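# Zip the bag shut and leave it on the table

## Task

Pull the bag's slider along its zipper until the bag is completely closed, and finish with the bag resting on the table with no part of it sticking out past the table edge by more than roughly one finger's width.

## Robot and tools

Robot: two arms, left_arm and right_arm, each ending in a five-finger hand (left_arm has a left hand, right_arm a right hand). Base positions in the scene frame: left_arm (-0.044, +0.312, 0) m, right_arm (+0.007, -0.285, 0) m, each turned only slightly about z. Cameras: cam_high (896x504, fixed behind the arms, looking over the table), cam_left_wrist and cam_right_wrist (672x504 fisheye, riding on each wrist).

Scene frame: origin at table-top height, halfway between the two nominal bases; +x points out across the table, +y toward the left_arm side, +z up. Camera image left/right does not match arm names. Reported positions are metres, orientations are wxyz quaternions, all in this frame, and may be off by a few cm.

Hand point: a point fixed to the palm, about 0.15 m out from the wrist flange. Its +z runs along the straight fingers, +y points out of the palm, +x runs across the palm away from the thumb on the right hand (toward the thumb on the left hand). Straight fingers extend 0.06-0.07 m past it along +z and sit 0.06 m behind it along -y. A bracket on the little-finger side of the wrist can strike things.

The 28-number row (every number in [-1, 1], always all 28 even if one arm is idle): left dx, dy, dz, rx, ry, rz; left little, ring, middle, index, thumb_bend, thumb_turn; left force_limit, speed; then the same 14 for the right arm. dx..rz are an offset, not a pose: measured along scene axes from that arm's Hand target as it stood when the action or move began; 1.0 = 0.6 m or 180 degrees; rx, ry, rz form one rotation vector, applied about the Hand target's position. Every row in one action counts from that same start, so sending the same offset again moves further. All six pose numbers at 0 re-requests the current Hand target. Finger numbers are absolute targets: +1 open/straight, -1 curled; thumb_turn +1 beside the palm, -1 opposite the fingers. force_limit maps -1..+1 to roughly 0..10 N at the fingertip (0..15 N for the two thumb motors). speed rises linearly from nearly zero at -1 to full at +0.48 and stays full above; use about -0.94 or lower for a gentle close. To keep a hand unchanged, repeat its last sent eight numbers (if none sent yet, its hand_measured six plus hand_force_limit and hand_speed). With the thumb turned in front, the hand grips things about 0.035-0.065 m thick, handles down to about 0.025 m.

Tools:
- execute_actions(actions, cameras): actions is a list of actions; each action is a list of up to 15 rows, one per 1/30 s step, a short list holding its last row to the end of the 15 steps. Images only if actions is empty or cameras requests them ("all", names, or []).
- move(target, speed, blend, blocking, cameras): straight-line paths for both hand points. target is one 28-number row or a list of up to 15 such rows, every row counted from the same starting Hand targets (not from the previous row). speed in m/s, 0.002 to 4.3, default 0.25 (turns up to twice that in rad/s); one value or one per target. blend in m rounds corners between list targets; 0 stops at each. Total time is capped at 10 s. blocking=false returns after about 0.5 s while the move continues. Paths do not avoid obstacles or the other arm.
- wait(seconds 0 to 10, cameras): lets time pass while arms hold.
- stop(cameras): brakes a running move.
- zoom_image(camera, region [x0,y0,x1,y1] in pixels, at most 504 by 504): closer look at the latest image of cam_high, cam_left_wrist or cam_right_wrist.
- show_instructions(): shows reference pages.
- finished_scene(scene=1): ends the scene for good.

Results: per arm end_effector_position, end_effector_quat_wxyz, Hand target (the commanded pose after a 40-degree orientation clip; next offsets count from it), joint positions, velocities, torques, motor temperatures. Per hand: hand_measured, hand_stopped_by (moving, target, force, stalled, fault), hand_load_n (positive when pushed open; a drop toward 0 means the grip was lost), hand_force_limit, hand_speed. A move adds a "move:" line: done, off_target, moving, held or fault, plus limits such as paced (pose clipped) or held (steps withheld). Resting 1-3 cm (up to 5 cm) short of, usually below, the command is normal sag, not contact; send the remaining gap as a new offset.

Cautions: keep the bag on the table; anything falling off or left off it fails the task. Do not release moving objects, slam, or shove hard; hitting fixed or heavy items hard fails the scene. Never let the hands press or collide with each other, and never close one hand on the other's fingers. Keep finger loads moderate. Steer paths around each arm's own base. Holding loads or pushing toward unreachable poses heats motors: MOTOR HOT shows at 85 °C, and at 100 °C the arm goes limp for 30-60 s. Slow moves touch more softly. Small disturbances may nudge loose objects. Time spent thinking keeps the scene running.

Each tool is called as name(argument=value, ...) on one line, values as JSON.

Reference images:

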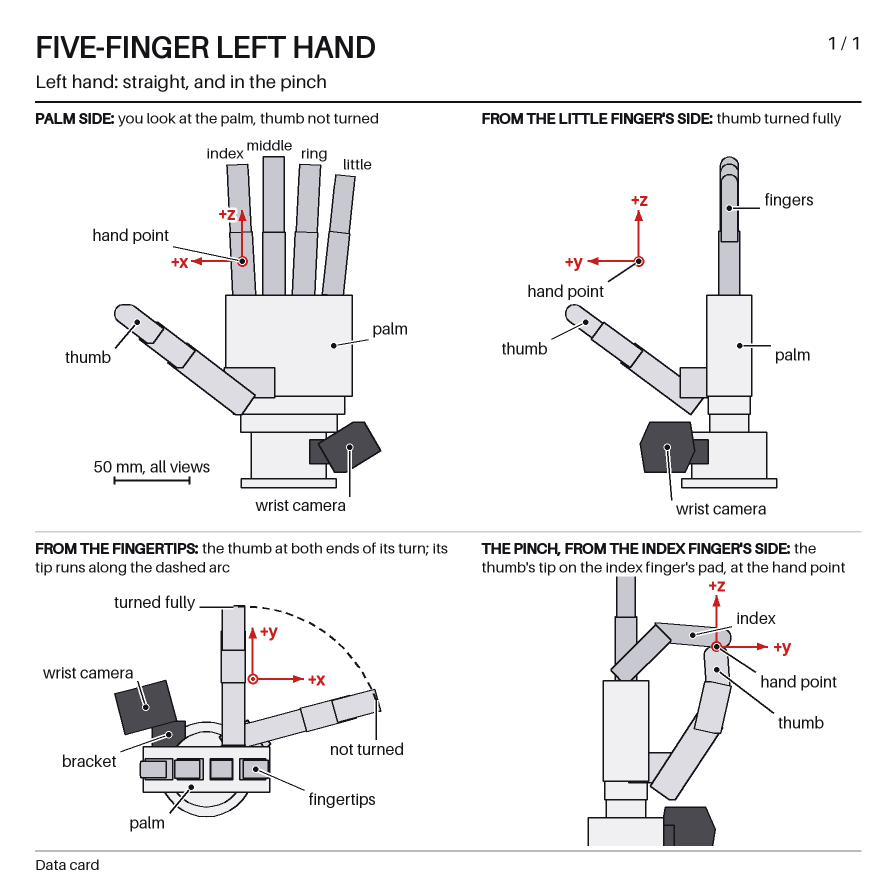

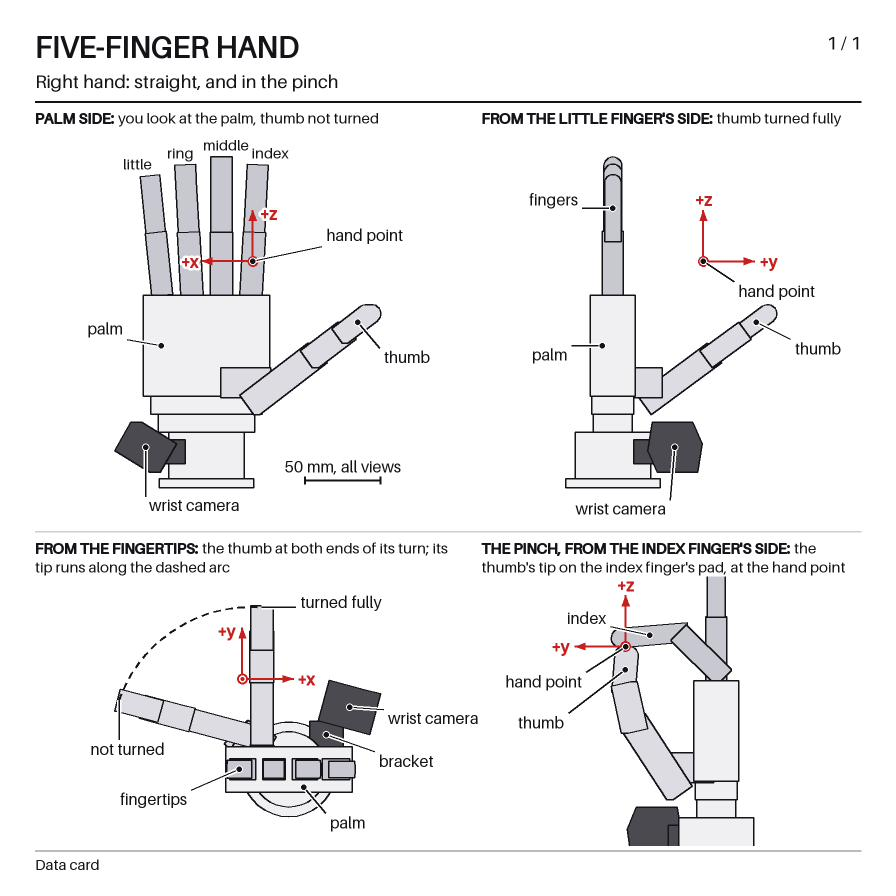

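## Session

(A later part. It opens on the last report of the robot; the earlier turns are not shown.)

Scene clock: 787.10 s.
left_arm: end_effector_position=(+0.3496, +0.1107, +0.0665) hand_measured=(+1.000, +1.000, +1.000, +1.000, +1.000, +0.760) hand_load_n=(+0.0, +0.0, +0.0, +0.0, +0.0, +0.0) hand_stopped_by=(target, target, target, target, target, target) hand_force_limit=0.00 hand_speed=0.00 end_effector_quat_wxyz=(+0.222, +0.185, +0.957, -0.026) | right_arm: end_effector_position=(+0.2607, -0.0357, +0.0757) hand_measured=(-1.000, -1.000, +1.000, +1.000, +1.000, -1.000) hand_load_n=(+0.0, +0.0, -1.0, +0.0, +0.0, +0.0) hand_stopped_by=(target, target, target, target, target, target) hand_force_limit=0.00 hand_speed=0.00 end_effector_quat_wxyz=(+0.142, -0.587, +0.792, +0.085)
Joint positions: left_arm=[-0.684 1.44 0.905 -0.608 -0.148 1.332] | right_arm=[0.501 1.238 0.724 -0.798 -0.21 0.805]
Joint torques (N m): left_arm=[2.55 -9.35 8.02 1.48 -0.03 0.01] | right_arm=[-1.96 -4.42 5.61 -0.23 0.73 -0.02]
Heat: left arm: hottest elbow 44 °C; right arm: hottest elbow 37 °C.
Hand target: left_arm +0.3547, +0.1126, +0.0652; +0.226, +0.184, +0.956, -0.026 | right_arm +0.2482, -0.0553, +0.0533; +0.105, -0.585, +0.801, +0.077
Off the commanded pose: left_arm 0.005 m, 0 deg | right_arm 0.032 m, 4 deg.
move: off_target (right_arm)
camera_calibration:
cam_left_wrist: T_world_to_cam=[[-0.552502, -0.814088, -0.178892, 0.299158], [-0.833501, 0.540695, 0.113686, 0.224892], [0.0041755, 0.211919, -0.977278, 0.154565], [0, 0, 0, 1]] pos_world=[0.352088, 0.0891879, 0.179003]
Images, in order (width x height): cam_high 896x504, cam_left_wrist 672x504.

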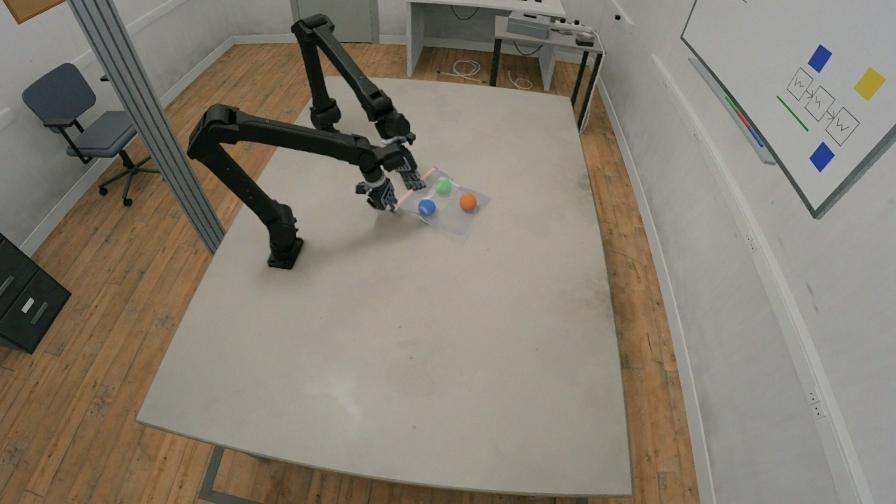

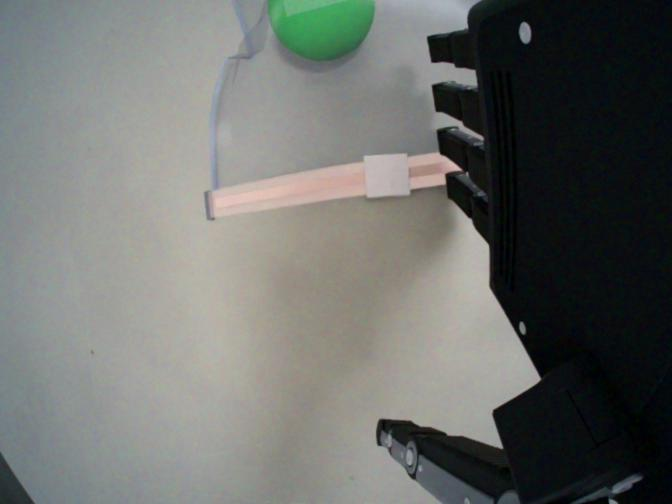

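zoom_image(camera="cam_high", region=[400, 175, 430, 205])

zoom_image(camera="cam_left_wrist", region=[390, 110, 480, 220])

Scaled by 16.800 from the camera's 896x504 image, which has a finer 1280x720 frame.

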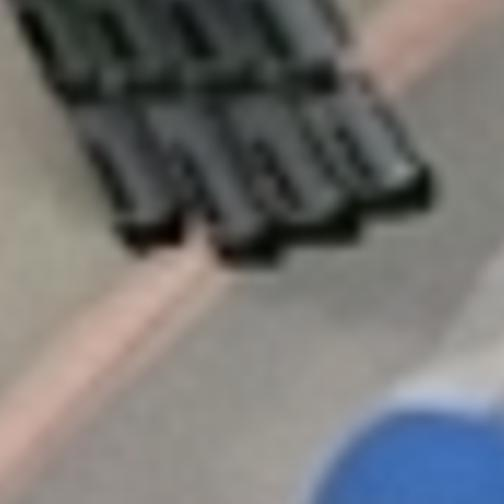

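Scaled by 4.582 from the camera's 672x504 image, which has a finer 960x720 frame.

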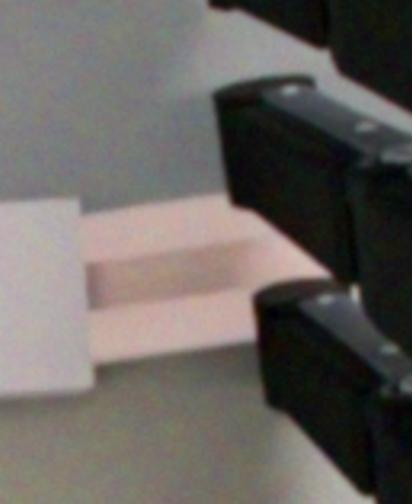

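move(target=[-0.005,0.002,-0.014,0,0,0, 1,1,1,1,1,0.76,0,0, 0,0,0,0,0,0, -1,-1,1,1,1,-1,0,0], speed=0.04, cameras=["cam_left_wrist","cam_high"])

zoom_image(camera="cam_high", region=[400, 175, 430, 205])

zoom_image(camera="cam_left_wrist", region=[370, 110, 480, 220])

Scene clock: 813.47 s.
left_arm: end_effector_position=(+0.3501, +0.1104, +0.0639) hand_measured=(+1.000, +1.000, +1.000, +1.000, +1.000, +0.760) hand_load_n=(+0.0, +0.0, +0.0, -1.0, +0.0, +0.0) hand_stopped_by=(target, target, target, target, target, target) hand_force_limit=0.00 hand_speed=0.00 end_effector_quat_wxyz=(+0.226, +0.184, +0.956, -0.028) | right_arm: end_effector_position=(+0.2607, -0.0357, +0.0757) hand_measured=(-1.000, -1.000, +1.000, +1.000, +1.000, -1.000) hand_load_n=(+0.0, +0.0, -1.0, +0.0, +0.0, +0.0) hand_stopped_by=(target, target, target, target, target, target) hand_force_limit=0.00 hand_speed=0.00 end_effector_quat_wxyz=(+0.142, -0.587, +0.792, +0.085)
Joint positions: left_arm=[-0.684 1.44 0.895 -0.589 -0.148 1.332] | right_arm=[0.501 1.238 0.724 -0.798 -0.21 0.805]
Joint torques (N m): left_arm=[2.84 -8.41 7.05 1.61 -0.09 -0.02] | right_arm=[-2.02 -4.6 5.56 -0.24 0.73 -0.01]
Heat: left arm: hottest elbow 44 °C; right arm: hottest elbow 37 °C.
Hand target: left_arm +0.3516, +0.1139, +0.0567; +0.225, +0.184, +0.956, -0.026 | right_arm +0.2482, -0.0553, +0.0533; +0.105, -0.585, +0.801, +0.077
Off the commanded pose: left_arm 0.008 m, 0 deg | right_arm 0.032 m, 4 deg.
move: off_target (right_arm)
camera_calibration:
cam_left_wrist: T_world_to_cam=[[-0.551144, -0.815136, -0.178308, 0.29829], [-0.834326, 0.541398, 0.103866, 0.226515], [0.0118708, 0.206013, -0.978477, 0.150171], [0, 0, 0, 1]] pos_world=[0.351605, 0.0895746, 0.176599]
Images, in order (width x height): cam_high 896x504, cam_left_wrist 672x504.

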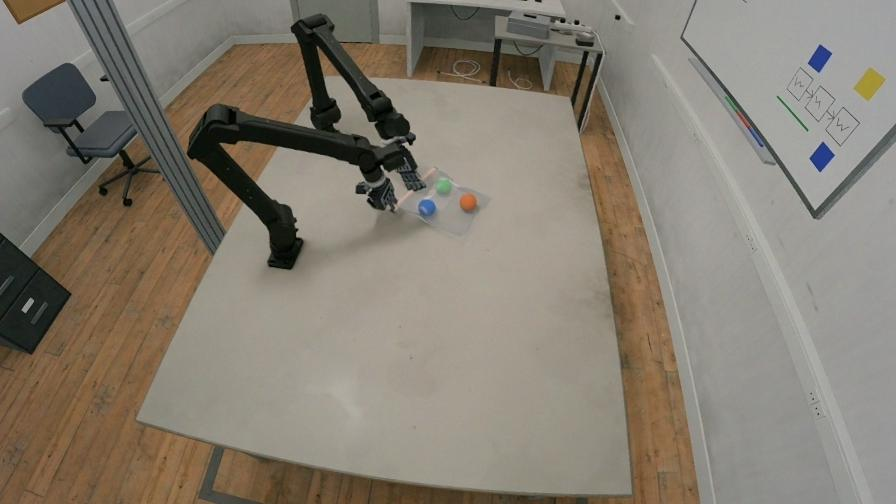

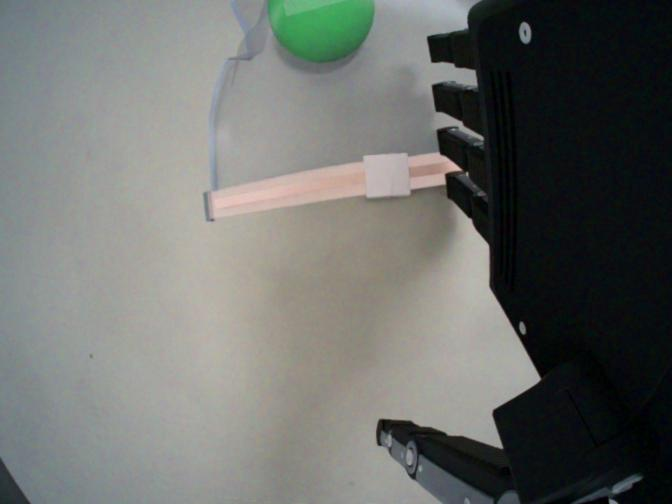

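Scaled by 16.800 from the camera's 896x504 image, which has a finer 1280x720 frame.

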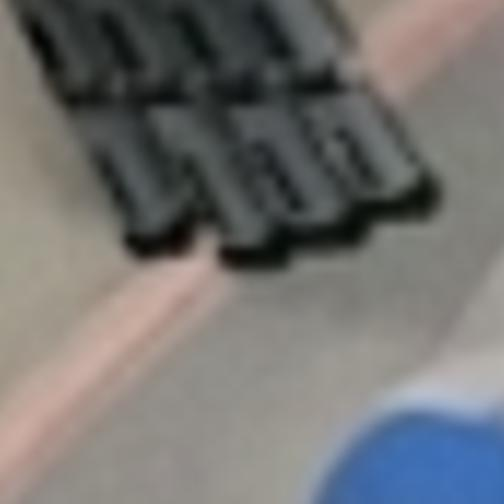

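Scaled by 4.582 from the camera's 672x504 image, which has a finer 960x720 frame.

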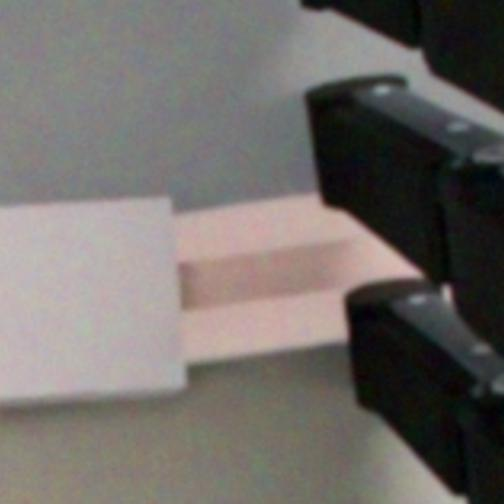

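move(target=[0.0195,0.046,-0.007,0,0,0, 1,1,1,1,1,0.76,0,0, 0,0,0,0,0,0, -1,-1,1,1,1,-1,0,0], speed=0.04, cameras=["cam_left_wrist","cam_high"])

zoom_image(camera="cam_high", region=[380, 165, 430, 215])

zoom_image(camera="cam_left_wrist", region=[370, 110, 480, 220])

Scene clock: 823.53 s.
left_arm: end_effector_position=(+0.3620, +0.1248, +0.0618) hand_measured=(+1.000, +1.000, +1.000, +1.000, +1.000, +0.760) hand_load_n=(+0.0, +0.0, +0.0, +0.5, +0.0, +0.0) hand_stopped_by=(target, target, target, target, target, target) hand_force_limit=0.00 hand_speed=0.00 end_effector_quat_wxyz=(+0.232, +0.186, +0.954, -0.041) | right_arm: end_effector_position=(+0.2608, -0.0358, +0.0757) hand_measured=(-1.000, -1.000, +1.000, +1.000, +1.000, -1.000) hand_load_n=(+0.0, +0.0, -0.5, +0.0, +0.0, +0.0) hand_stopped_by=(target, target, target, target, target, target) hand_force_limit=0.00 hand_speed=0.00 end_effector_quat_wxyz=(+0.142, -0.587, +0.792, +0.085)
Joint positions: left_arm=[-0.627 1.431 0.878 -0.553 -0.103 1.385] | right_arm=[0.501 1.238 0.724 -0.798 -0.21 0.805]
Joint torques (N m): left_arm=[3.72 -8.41 6.53 1.09 -0.61 0.16] | right_arm=[-2.08 -4.89 5.55 -0.28 0.73 -0.03]
Heat: left arm: hottest elbow 44 °C; right arm: hottest elbow 37 °C.
Hand target: left_arm +0.3633, +0.1414, +0.0525; +0.225, +0.184, +0.956, -0.026 | right_arm +0.2483, -0.0553, +0.0533; +0.105, -0.585, +0.801, +0.077
Off the commanded pose: left_arm 0.019 m, 2 deg | right_arm 0.032 m, 4 deg.
move: off_target (left_arm, right_arm)
camera_calibration:
cam_left_wrist: T_world_to_cam=[[-0.558599, -0.813898, -0.159804, 0.317628], [-0.829197, 0.552621, 0.0839226, 0.226853], [0.0200065, 0.179388, -0.983575, 0.145672], [0, 0, 0, 1]] pos_world=[0.362618, 0.107021, 0.175]
Images, in order (width x height): cam_high 896x504, cam_left_wrist 672x504.

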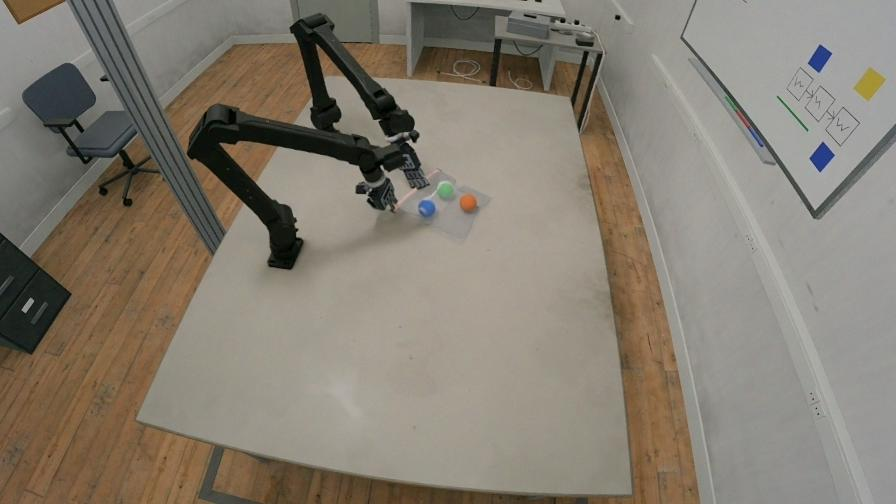

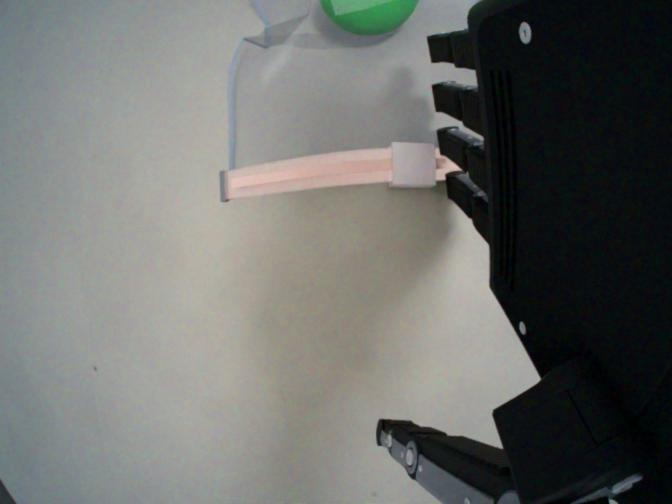

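Scaled by 10.080 from the camera's 896x504 image, which has a finer 1280x720 frame.

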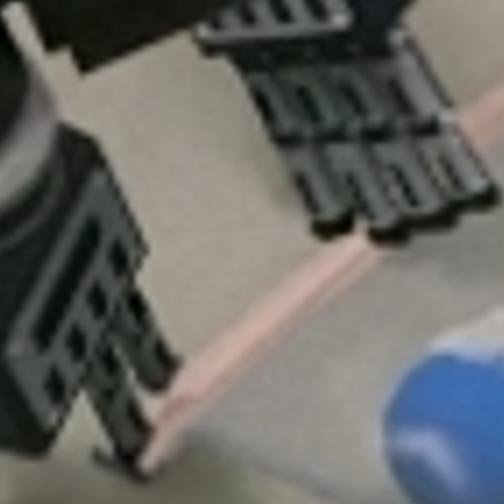

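Scaled by 4.582 from the camera's 672x504 image, which has a finer 960x720 frame.

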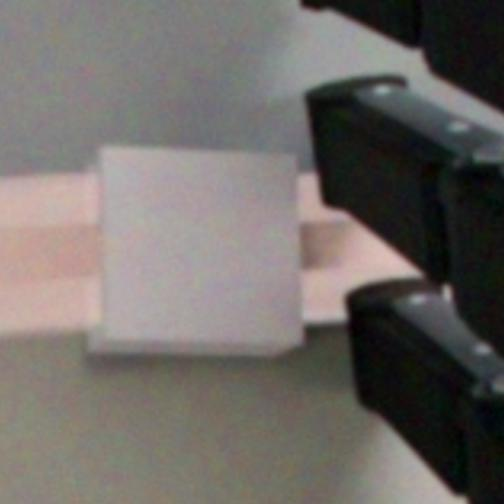

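move(target=[0.010,0.04,0,0,0,0, 1,1,1,1,1,0.76,0,0, 0,0,0,0,0,0, -1,-1,1,1,1,-1,0,0], speed=0.04, cameras=["cam_left_wrist","cam_high"])

zoom_image(camera="cam_high", region=[380, 165, 430, 215])

zoom_image(camera="cam_left_wrist", region=[370, 110, 480, 220])

Scene clock: 841.40 s.
left_arm: end_effector_position=(+0.3660, +0.1345, +0.0610) hand_measured=(+1.000, +1.000, +1.000, +1.000, +1.000, +0.760) hand_load_n=(+0.0, +0.0, +1.0, +0.0, +0.0, +0.0) hand_stopped_by=(target, target, target, target, target, target) hand_force_limit=0.00 hand_speed=0.00 end_effector_quat_wxyz=(+0.232, +0.198, +0.951, -0.054) | right_arm: end_effector_position=(+0.2608, -0.0358, +0.0757) hand_measured=(-1.000, -1.000, +1.000, +1.000, +1.000, -1.000) hand_load_n=(+0.0, +0.0, +0.5, +0.0, +0.0, +0.0) hand_stopped_by=(target, target, target, target, target, target) hand_force_limit=0.00 hand_speed=0.00 end_effector_quat_wxyz=(+0.142, -0.587, +0.792, +0.085)
Joint positions: left_arm=[-0.589 1.415 0.86 -0.539 -0.057 1.438] | right_arm=[0.501 1.238 0.724 -0.798 -0.21 0.805]
Joint torques (N m): left_arm=[5.25 -8.76 6.46 0.88 -1.3 0.16] | right_arm=[-1.85 -4.48 5.49 -0.25 0.74 -0.03]
Heat: left arm: hottest elbow 43 °C; right arm: hottest elbow 37 °C.
Hand target: left_arm +0.3693, +0.1654, +0.0525; +0.225, +0.184, +0.956, -0.026 | right_arm +0.2482, -0.0552, +0.0533; +0.105, -0.585, +0.801, +0.077
Off the commanded pose: left_arm 0.032 m, 4 deg | right_arm 0.032 m, 4 deg.
move: off_target (left_arm, right_arm)
camera_calibration:
cam_left_wrist: T_world_to_cam=[[-0.582943, -0.79974, -0.143504, 0.333658], [-0.81219, 0.578533, 0.0751482, 0.215742], [0.0229229, 0.16036, -0.986792, 0.144849], [0, 0, 0, 1]] pos_world=[0.366407, 0.118798, 0.174604]
Images, in order (width x height): cam_high 896x504, cam_left_wrist 672x504.

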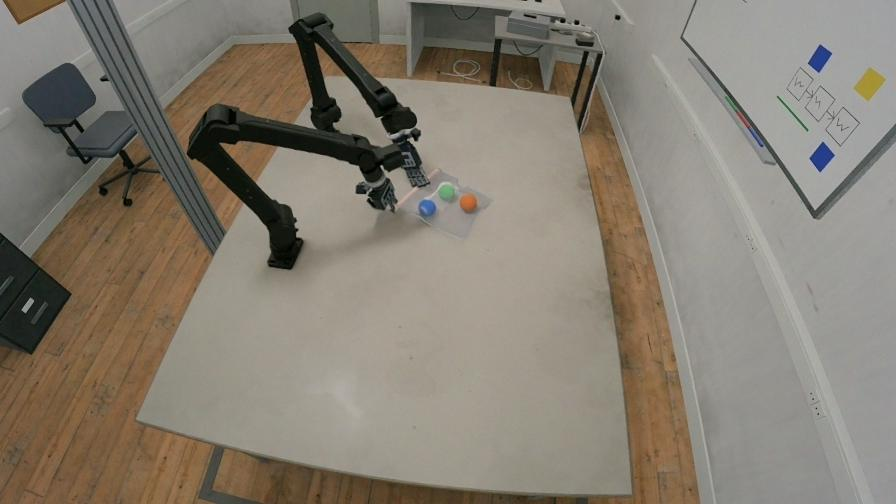

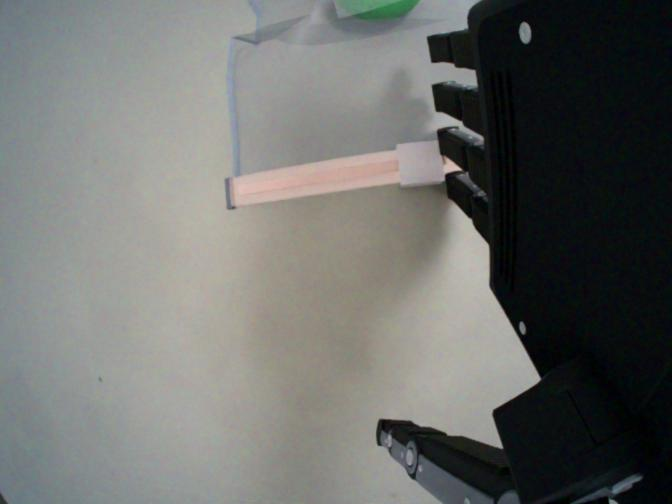

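Scaled by 10.080 from the camera's 896x504 image, which has a finer 1280x720 frame.

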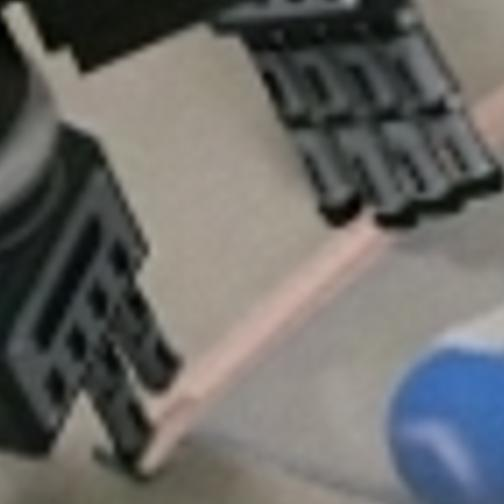

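Scaled by 4.582 from the camera's 672x504 image, which has a finer 960x720 frame.

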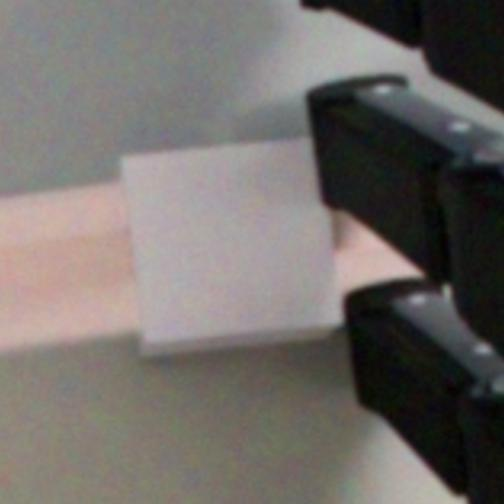

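move(target=[0.010,0.035,0,0,0,0, 1,1,1,1,1,0.76,0,0, 0,0,0,0,0,0, -1,-1,1,1,1,-1,0,0], speed=0.04, cameras=["cam_left_wrist","cam_high"])

zoom_image(camera="cam_high", region=[380, 165, 430, 215])

zoom_image(camera="cam_left_wrist", region=[370, 110, 480, 220])

Scene clock: 850.93 s.
left_arm: end_effector_position=(+0.3712, +0.1521, +0.0609) hand_measured=(+1.000, +1.000, +1.000, +1.000, +1.000, +0.760) hand_load_n=(+0.0, +0.0, +1.0, +0.5, +0.0, +0.0) hand_stopped_by=(target, target, target, target, target, target) hand_force_limit=0.00 hand_speed=0.00 end_effector_quat_wxyz=(+0.231, +0.200, +0.950, -0.058) | right_arm: end_effector_position=(+0.2608, -0.0358, +0.0757) hand_measured=(-1.000, -1.000, +1.000, +1.000, +1.000, -1.000) hand_load_n=(+0.5, +0.0, +0.0, +0.0, +0.0, +0.0) hand_stopped_by=(target, target, target, target, target, target) hand_force_limit=0.00 hand_speed=0.00 end_effector_quat_wxyz=(+0.142, -0.587, +0.792, +0.085)
Joint positions: left_arm=[-0.539 1.401 0.847 -0.536 -0.025 1.485] | right_arm=[0.501 1.238 0.724 -0.798 -0.21 0.805]
Joint torques (N m): left_arm=[5.48 -8.76 6.57 0.98 -1.58 0.19] | right_arm=[-1.55 -4.72 5.49 -0.24 0.74 -0.05]
Heat: left arm: hottest elbow 42 °C; right arm: hottest elbow 37 °C.
Hand target: left_arm +0.3755, +0.1864, +0.0527; +0.226, +0.184, +0.956, -0.026 | right_arm +0.2482, -0.0552, +0.0533; +0.105, -0.585, +0.801, +0.077
Off the commanded pose: left_arm 0.036 m, 4 deg | right_arm 0.032 m, 4 deg.
move: off_target (left_arm, right_arm)
camera_calibration:
cam_left_wrist: T_world_to_cam=[[-0.58812, -0.797112, -0.136852, 0.351832], [-0.8085, 0.583847, 0.0738285, 0.207671], [0.021051, 0.154065, -0.987836, 0.143536], [0, 0, 0, 1]] pos_world=[0.3718, 0.137088, 0.174607]
Images, in order (width x height): cam_high 896x504, cam_left_wrist 672x504.

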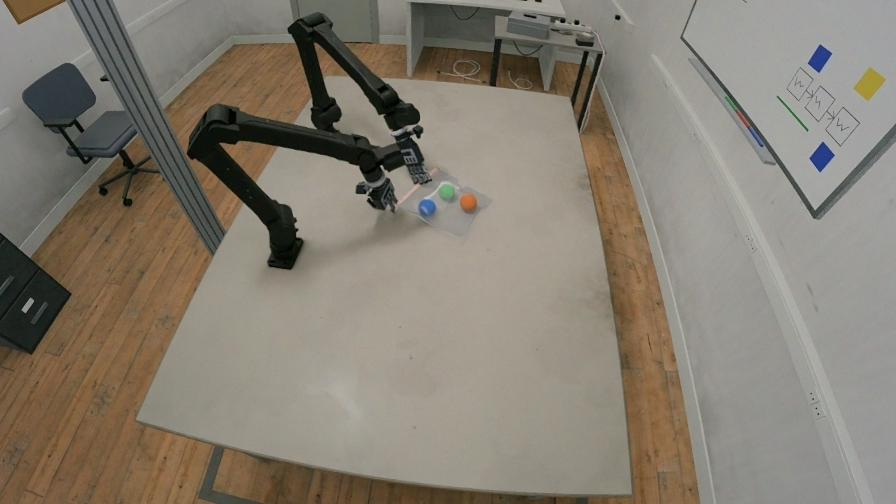

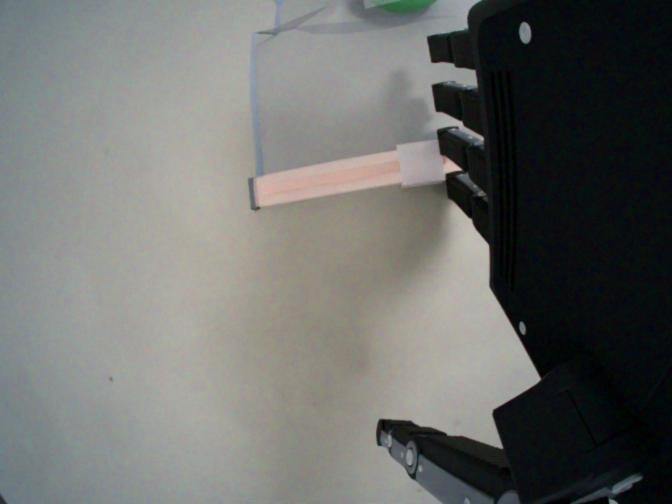

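Scaled by 10.080 from the camera's 896x504 image, which has a finer 1280x720 frame.

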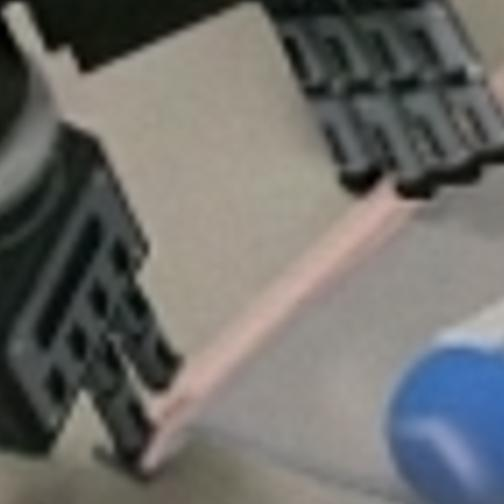

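Scaled by 4.582 from the camera's 672x504 image, which has a finer 960x720 frame.

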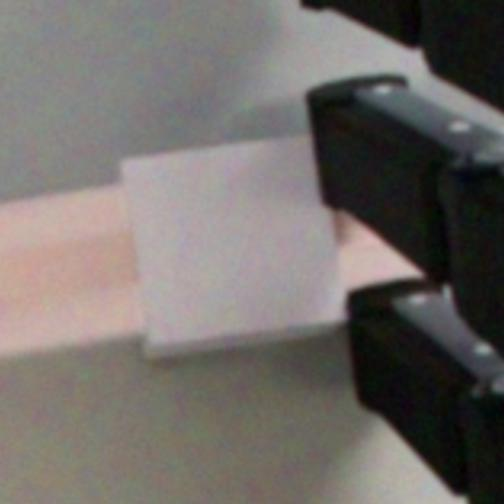

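move(target=[0.022,0.0445,0,0,0,0, 1,1,1,1,1,0.76,0,0, 0,0,0,0,0,0, -1,-1,1,1,1,-1,0,0], speed=0.04, cameras=["cam_left_wrist","cam_high"])

zoom_image(camera="cam_high", region=[380, 165, 430, 215])

zoom_image(camera="cam_left_wrist", region=[370, 110, 480, 220])

Scene clock: 868.70 s.
left_arm: end_effector_position=(+0.3850, +0.1795, +0.0611) hand_measured=(+1.000, +1.000, +1.000, +1.000, +1.000, +0.760) hand_load_n=(+0.0, +0.0, +1.0, +0.5, +0.0, +0.0) hand_stopped_by=(target, target, target, target, target, target) hand_force_limit=0.00 hand_speed=0.00 end_effector_quat_wxyz=(+0.231, +0.200, +0.950, -0.057) | right_arm: end_effector_position=(+0.2608, -0.0358, +0.0757) hand_measured=(-1.000, -1.000, +1.000, +1.000, +1.000, -1.000) hand_load_n=(+0.0, +0.0, +0.0, +0.0, +0.0, +0.0) hand_stopped_by=(target, target, target, target, target, target) hand_force_limit=0.00 hand_speed=0.00 end_effector_quat_wxyz=(+0.142, -0.587, +0.792, +0.085)
Joint positions: left_arm=[-0.459 1.401 0.847 -0.536 0.011 1.555] | right_arm=[0.501 1.238 0.724 -0.798 -0.21 0.805]
Joint torques (N m): left_arm=[5.71 -8.41 6.63 1.03 -1.59 0.15] | right_arm=[-2.08 -4.31 5.64 -0.27 0.74 -0.04]
Motor temperatures (°C): left_arm=[28 37 42 25 31 26] | right_arm=[26 30 37 24 28 25]
Heat: left arm: hottest elbow 42 °C; right arm: hottest elbow 37 °C.
Hand target: left_arm +0.3887, +0.2131, +0.0527; +0.226, +0.184, +0.956, -0.026 | right_arm +0.2482, -0.0552, +0.0533; +0.105, -0.585, +0.801, +0.077
Off the commanded pose: left_arm 0.035 m, 4 deg | right_arm 0.032 m, 4 deg.
move: off_target (left_arm, right_arm)
camera_calibration:
cam_left_wrist: T_world_to_cam=[[-0.587548, -0.797382, -0.137731, 0.381702], [-0.80891, 0.583244, 0.0740975, 0.203092], [0.0212465, 0.154948, -0.987694, 0.138893], [0, 0, 0, 1]] pos_world=[0.3856, 0.164389, 0.174707]
Images, in order (width x height): cam_high 896x504, cam_left_wrist 672x504.

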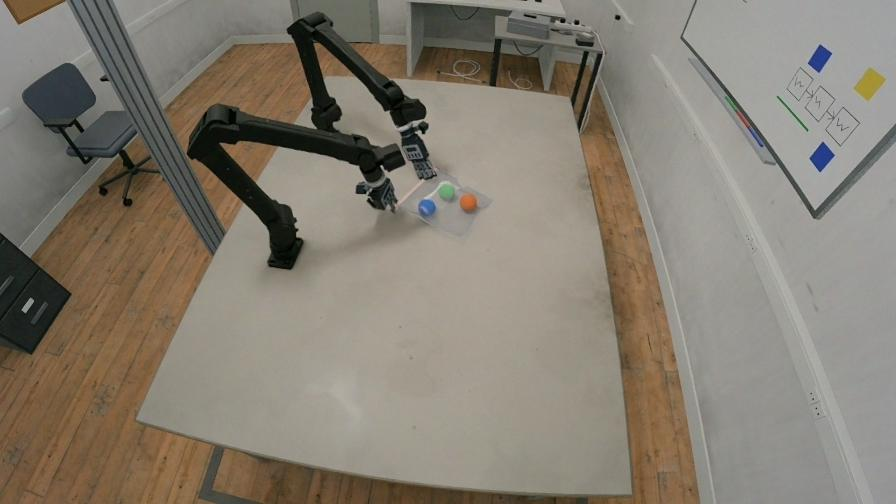

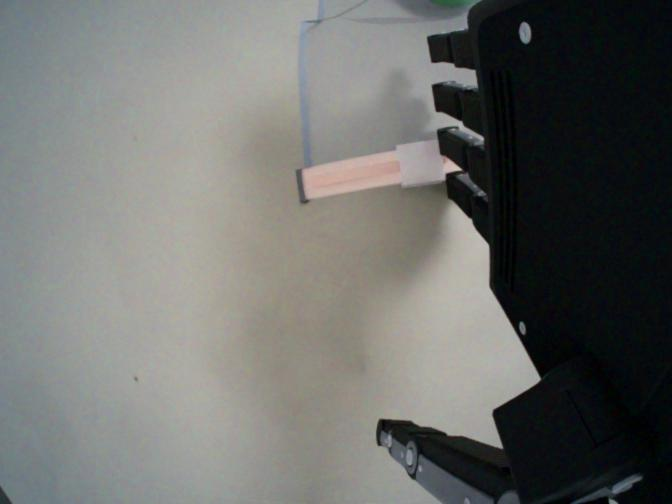

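Scaled by 10.080 from the camera's 896x504 image, which has a finer 1280x720 frame.

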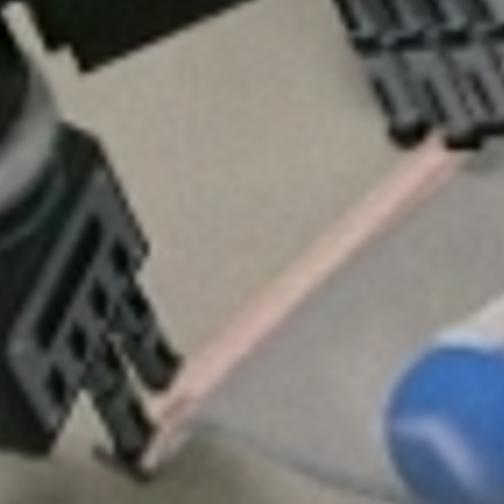

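Scaled by 4.582 from the camera's 672x504 image, which has a finer 960x720 frame.

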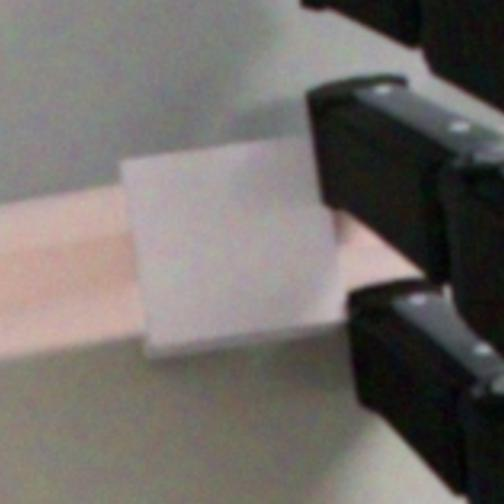

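move(target=[0.040,0.08,0,0,0,0, 1,1,1,1,1,0.76,0,0, 0,0,0,0,0,0, -1,-1,1,1,1,-1,0,0], speed=0.05, cameras=["cam_left_wrist","cam_high"])

zoom_image(camera="cam_high", region=[380, 145, 450, 215])

zoom_image(camera="cam_left_wrist", region=[370, 110, 480, 220])

Scene clock: 877.23 s.
left_arm: end_effector_position=(+0.4042, +0.2269, +0.0611) hand_measured=(+1.000, +1.000, +1.000, +1.000, +1.000, +0.760) hand_load_n=(+0.0, +0.0, +1.0, +0.5, +0.0, +0.0) hand_stopped_by=(target, target, target, target, target, target) hand_force_limit=0.00 hand_speed=0.00 end_effector_quat_wxyz=(+0.233, +0.202, +0.949, -0.059) | right_arm: end_effector_position=(+0.2609, -0.0358, +0.0757) hand_measured=(-1.000, -1.000, +1.000, +1.000, +1.000, -1.000) hand_load_n=(+0.0, +0.0, +0.0, +0.0, +0.0, +0.0) hand_stopped_by=(target, target, target, target, target, target) hand_force_limit=0.00 hand_speed=0.00 end_effector_quat_wxyz=(+0.142, -0.587, +0.792, +0.085)
Joint positions: left_arm=[-0.325 1.402 0.847 -0.536 0.075 1.678] | right_arm=[0.501 1.238 0.724 -0.797 -0.21 0.805]
Joint torques (N m): left_arm=[6.3 -7.12 8.23 1.09 -1.69 0.17] | right_arm=[-1.61 -4.37 5.55 -0.23 0.74 0]
Heat: left arm: hottest elbow 41 °C; right arm: hottest elbow 37 °C.
Hand target: left_arm +0.4127, +0.2611, +0.0527; +0.226, +0.184, +0.956, -0.026 | right_arm +0.2483, -0.0552, +0.0533; +0.105, -0.585, +0.801, +0.077
Off the commanded pose: left_arm 0.036 m, 4 deg | right_arm 0.032 m, 4 deg.
move: off_target (left_arm, right_arm)
camera_calibration:
cam_left_wrist: T_world_to_cam=[[-0.590818, -0.794833, -0.138471, 0.431514], [-0.806383, 0.587293, 0.0695166, 0.189296], [0.0260689, 0.152732, -0.987924, 0.12978], [0, 0, 0, 1]] pos_world=[0.404208, 0.211988, 0.174805]
Images, in order (width x height): cam_high 896x504, cam_left_wrist 672x504.

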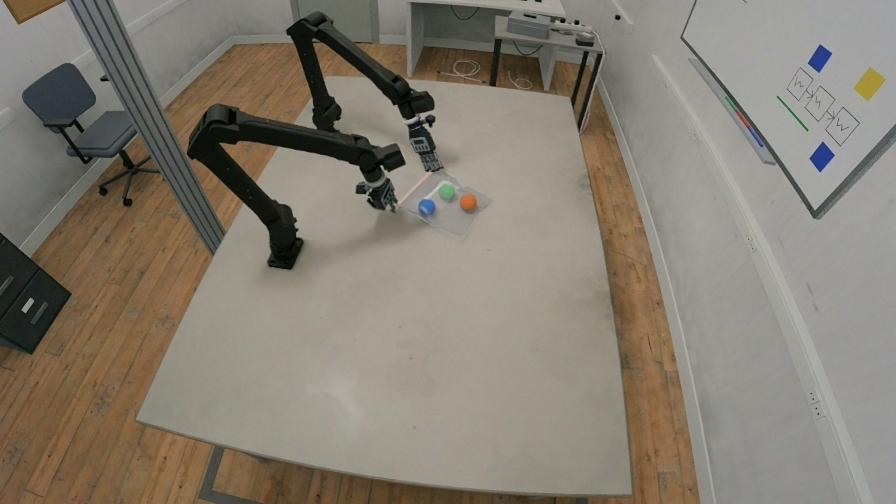

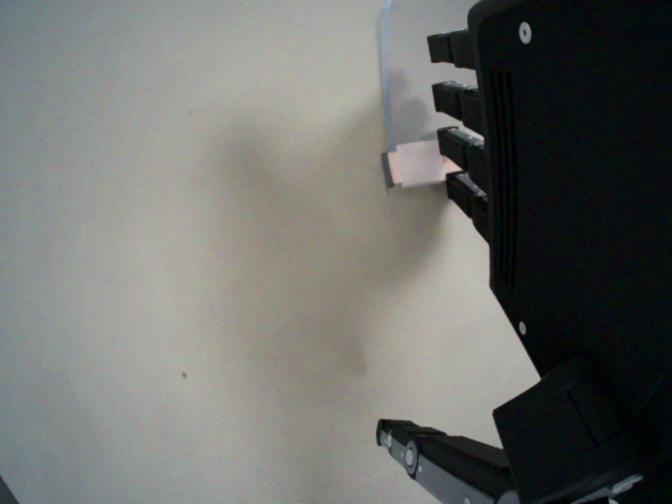

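Scaled by 7.200 from the camera's 896x504 image, which has a finer 1280x720 frame.

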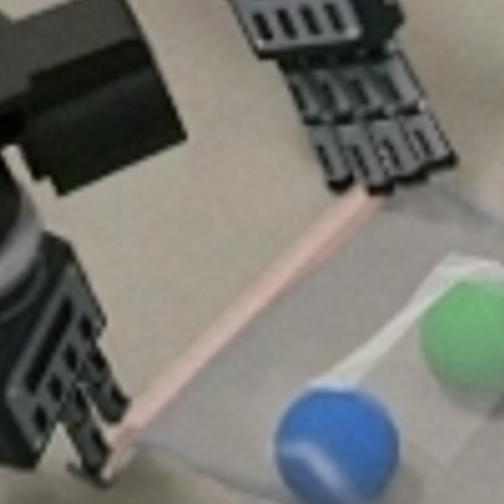

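Scaled by 4.582 from the camera's 672x504 image, which has a finer 960x720 frame.

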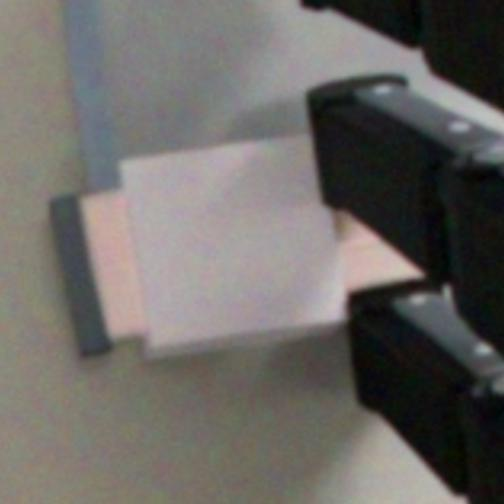

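move(target=[0.008,0.016,0,0,0,0, 1,1,1,1,1,0.76,0,0, 0,0,0,0,0,0, -1,-1,1,1,1,-1,0,0], speed=0.04, cameras=["cam_left_wrist"])

zoom_image(camera="cam_left_wrist", region=[370, 110, 480, 220])

Scene clock: 883.97 s.
left_arm: end_effector_position=(+0.4065, +0.2324, +0.0606) hand_measured=(+1.000, +1.000, +1.000, +1.000, +1.000, +0.760) hand_load_n=(+0.0, -0.5, +1.0, +0.5, +0.0, +0.0) hand_stopped_by=(target, target, target, target, target, target) hand_force_limit=0.00 hand_speed=0.00 end_effector_quat_wxyz=(+0.233, +0.206, +0.949, -0.062) | right_arm: end_effector_position=(+0.2613, -0.0354, +0.0759) hand_measured=(-1.000, -1.000, +1.000, +1.000, +1.000, -1.000) hand_load_n=(+0.0, +0.0, +0.0, +0.0, +0.0, +0.0) hand_stopped_by=(target, target, target, target, target, target) hand_force_limit=0.00 hand_speed=0.00 end_effector_quat_wxyz=(+0.143, -0.587, +0.792, +0.085)
Joint positions: left_arm=[-0.306 1.403 0.847 -0.536 0.092 1.701] | right_arm=[0.501 1.238 0.724 -0.795 -0.211 0.805]
Joint torques (N m): left_arm=[6.77 -6.53 8.64 0.88 -1.89 0.19] | right_arm=[-2.08 -4.72 5.6 -0.35 0.73 -0.02]
Heat: left arm: hottest elbow 42 °C; right arm: hottest elbow 37 °C.
Hand target: left_arm +0.4175, +0.2707, +0.0527; +0.226, +0.184, +0.956, -0.026 | right_arm +0.2483, -0.0552, +0.0533; +0.106, -0.585, +0.801, +0.077
Off the commanded pose: left_arm 0.041 m, 5 deg | right_arm 0.033 m, 5 deg.
move: off_target (left_arm, right_arm)
camera_calibration:
cam_left_wrist: T_world_to_cam=[[-0.597317, -0.790626, -0.13462, 0.438621], [-0.80156, 0.594105, 0.0673835, 0.184589], [0.0267032, 0.148155, -0.988604, 0.12917], [0, 0, 0, 1]] pos_world=[0.406505, 0.217983, 0.174306]
Images, in order (width x height): cam_left_wrist 672x504.

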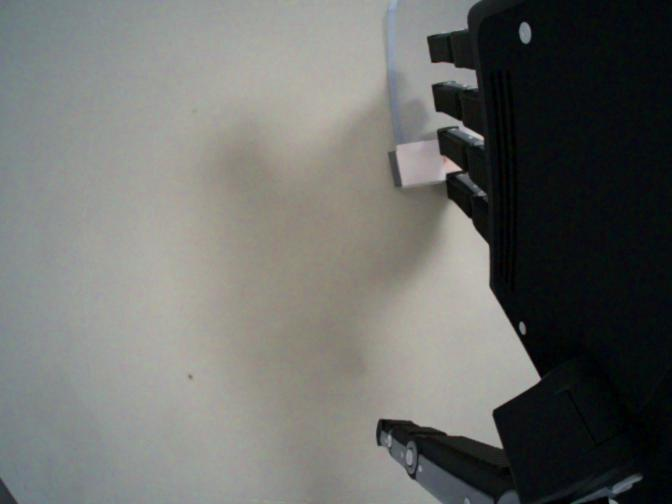

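Scaled by 4.582 from the camera's 672x504 image, which has a finer 960x720 frame.

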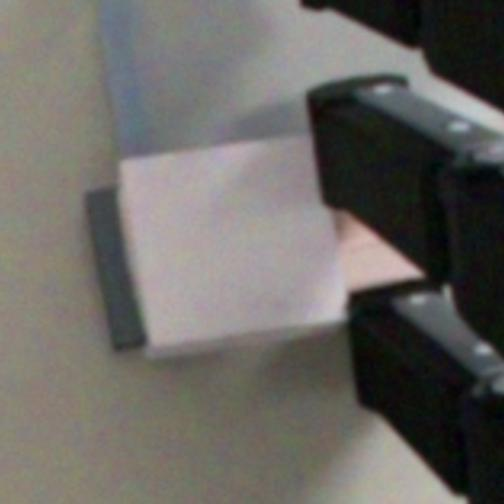

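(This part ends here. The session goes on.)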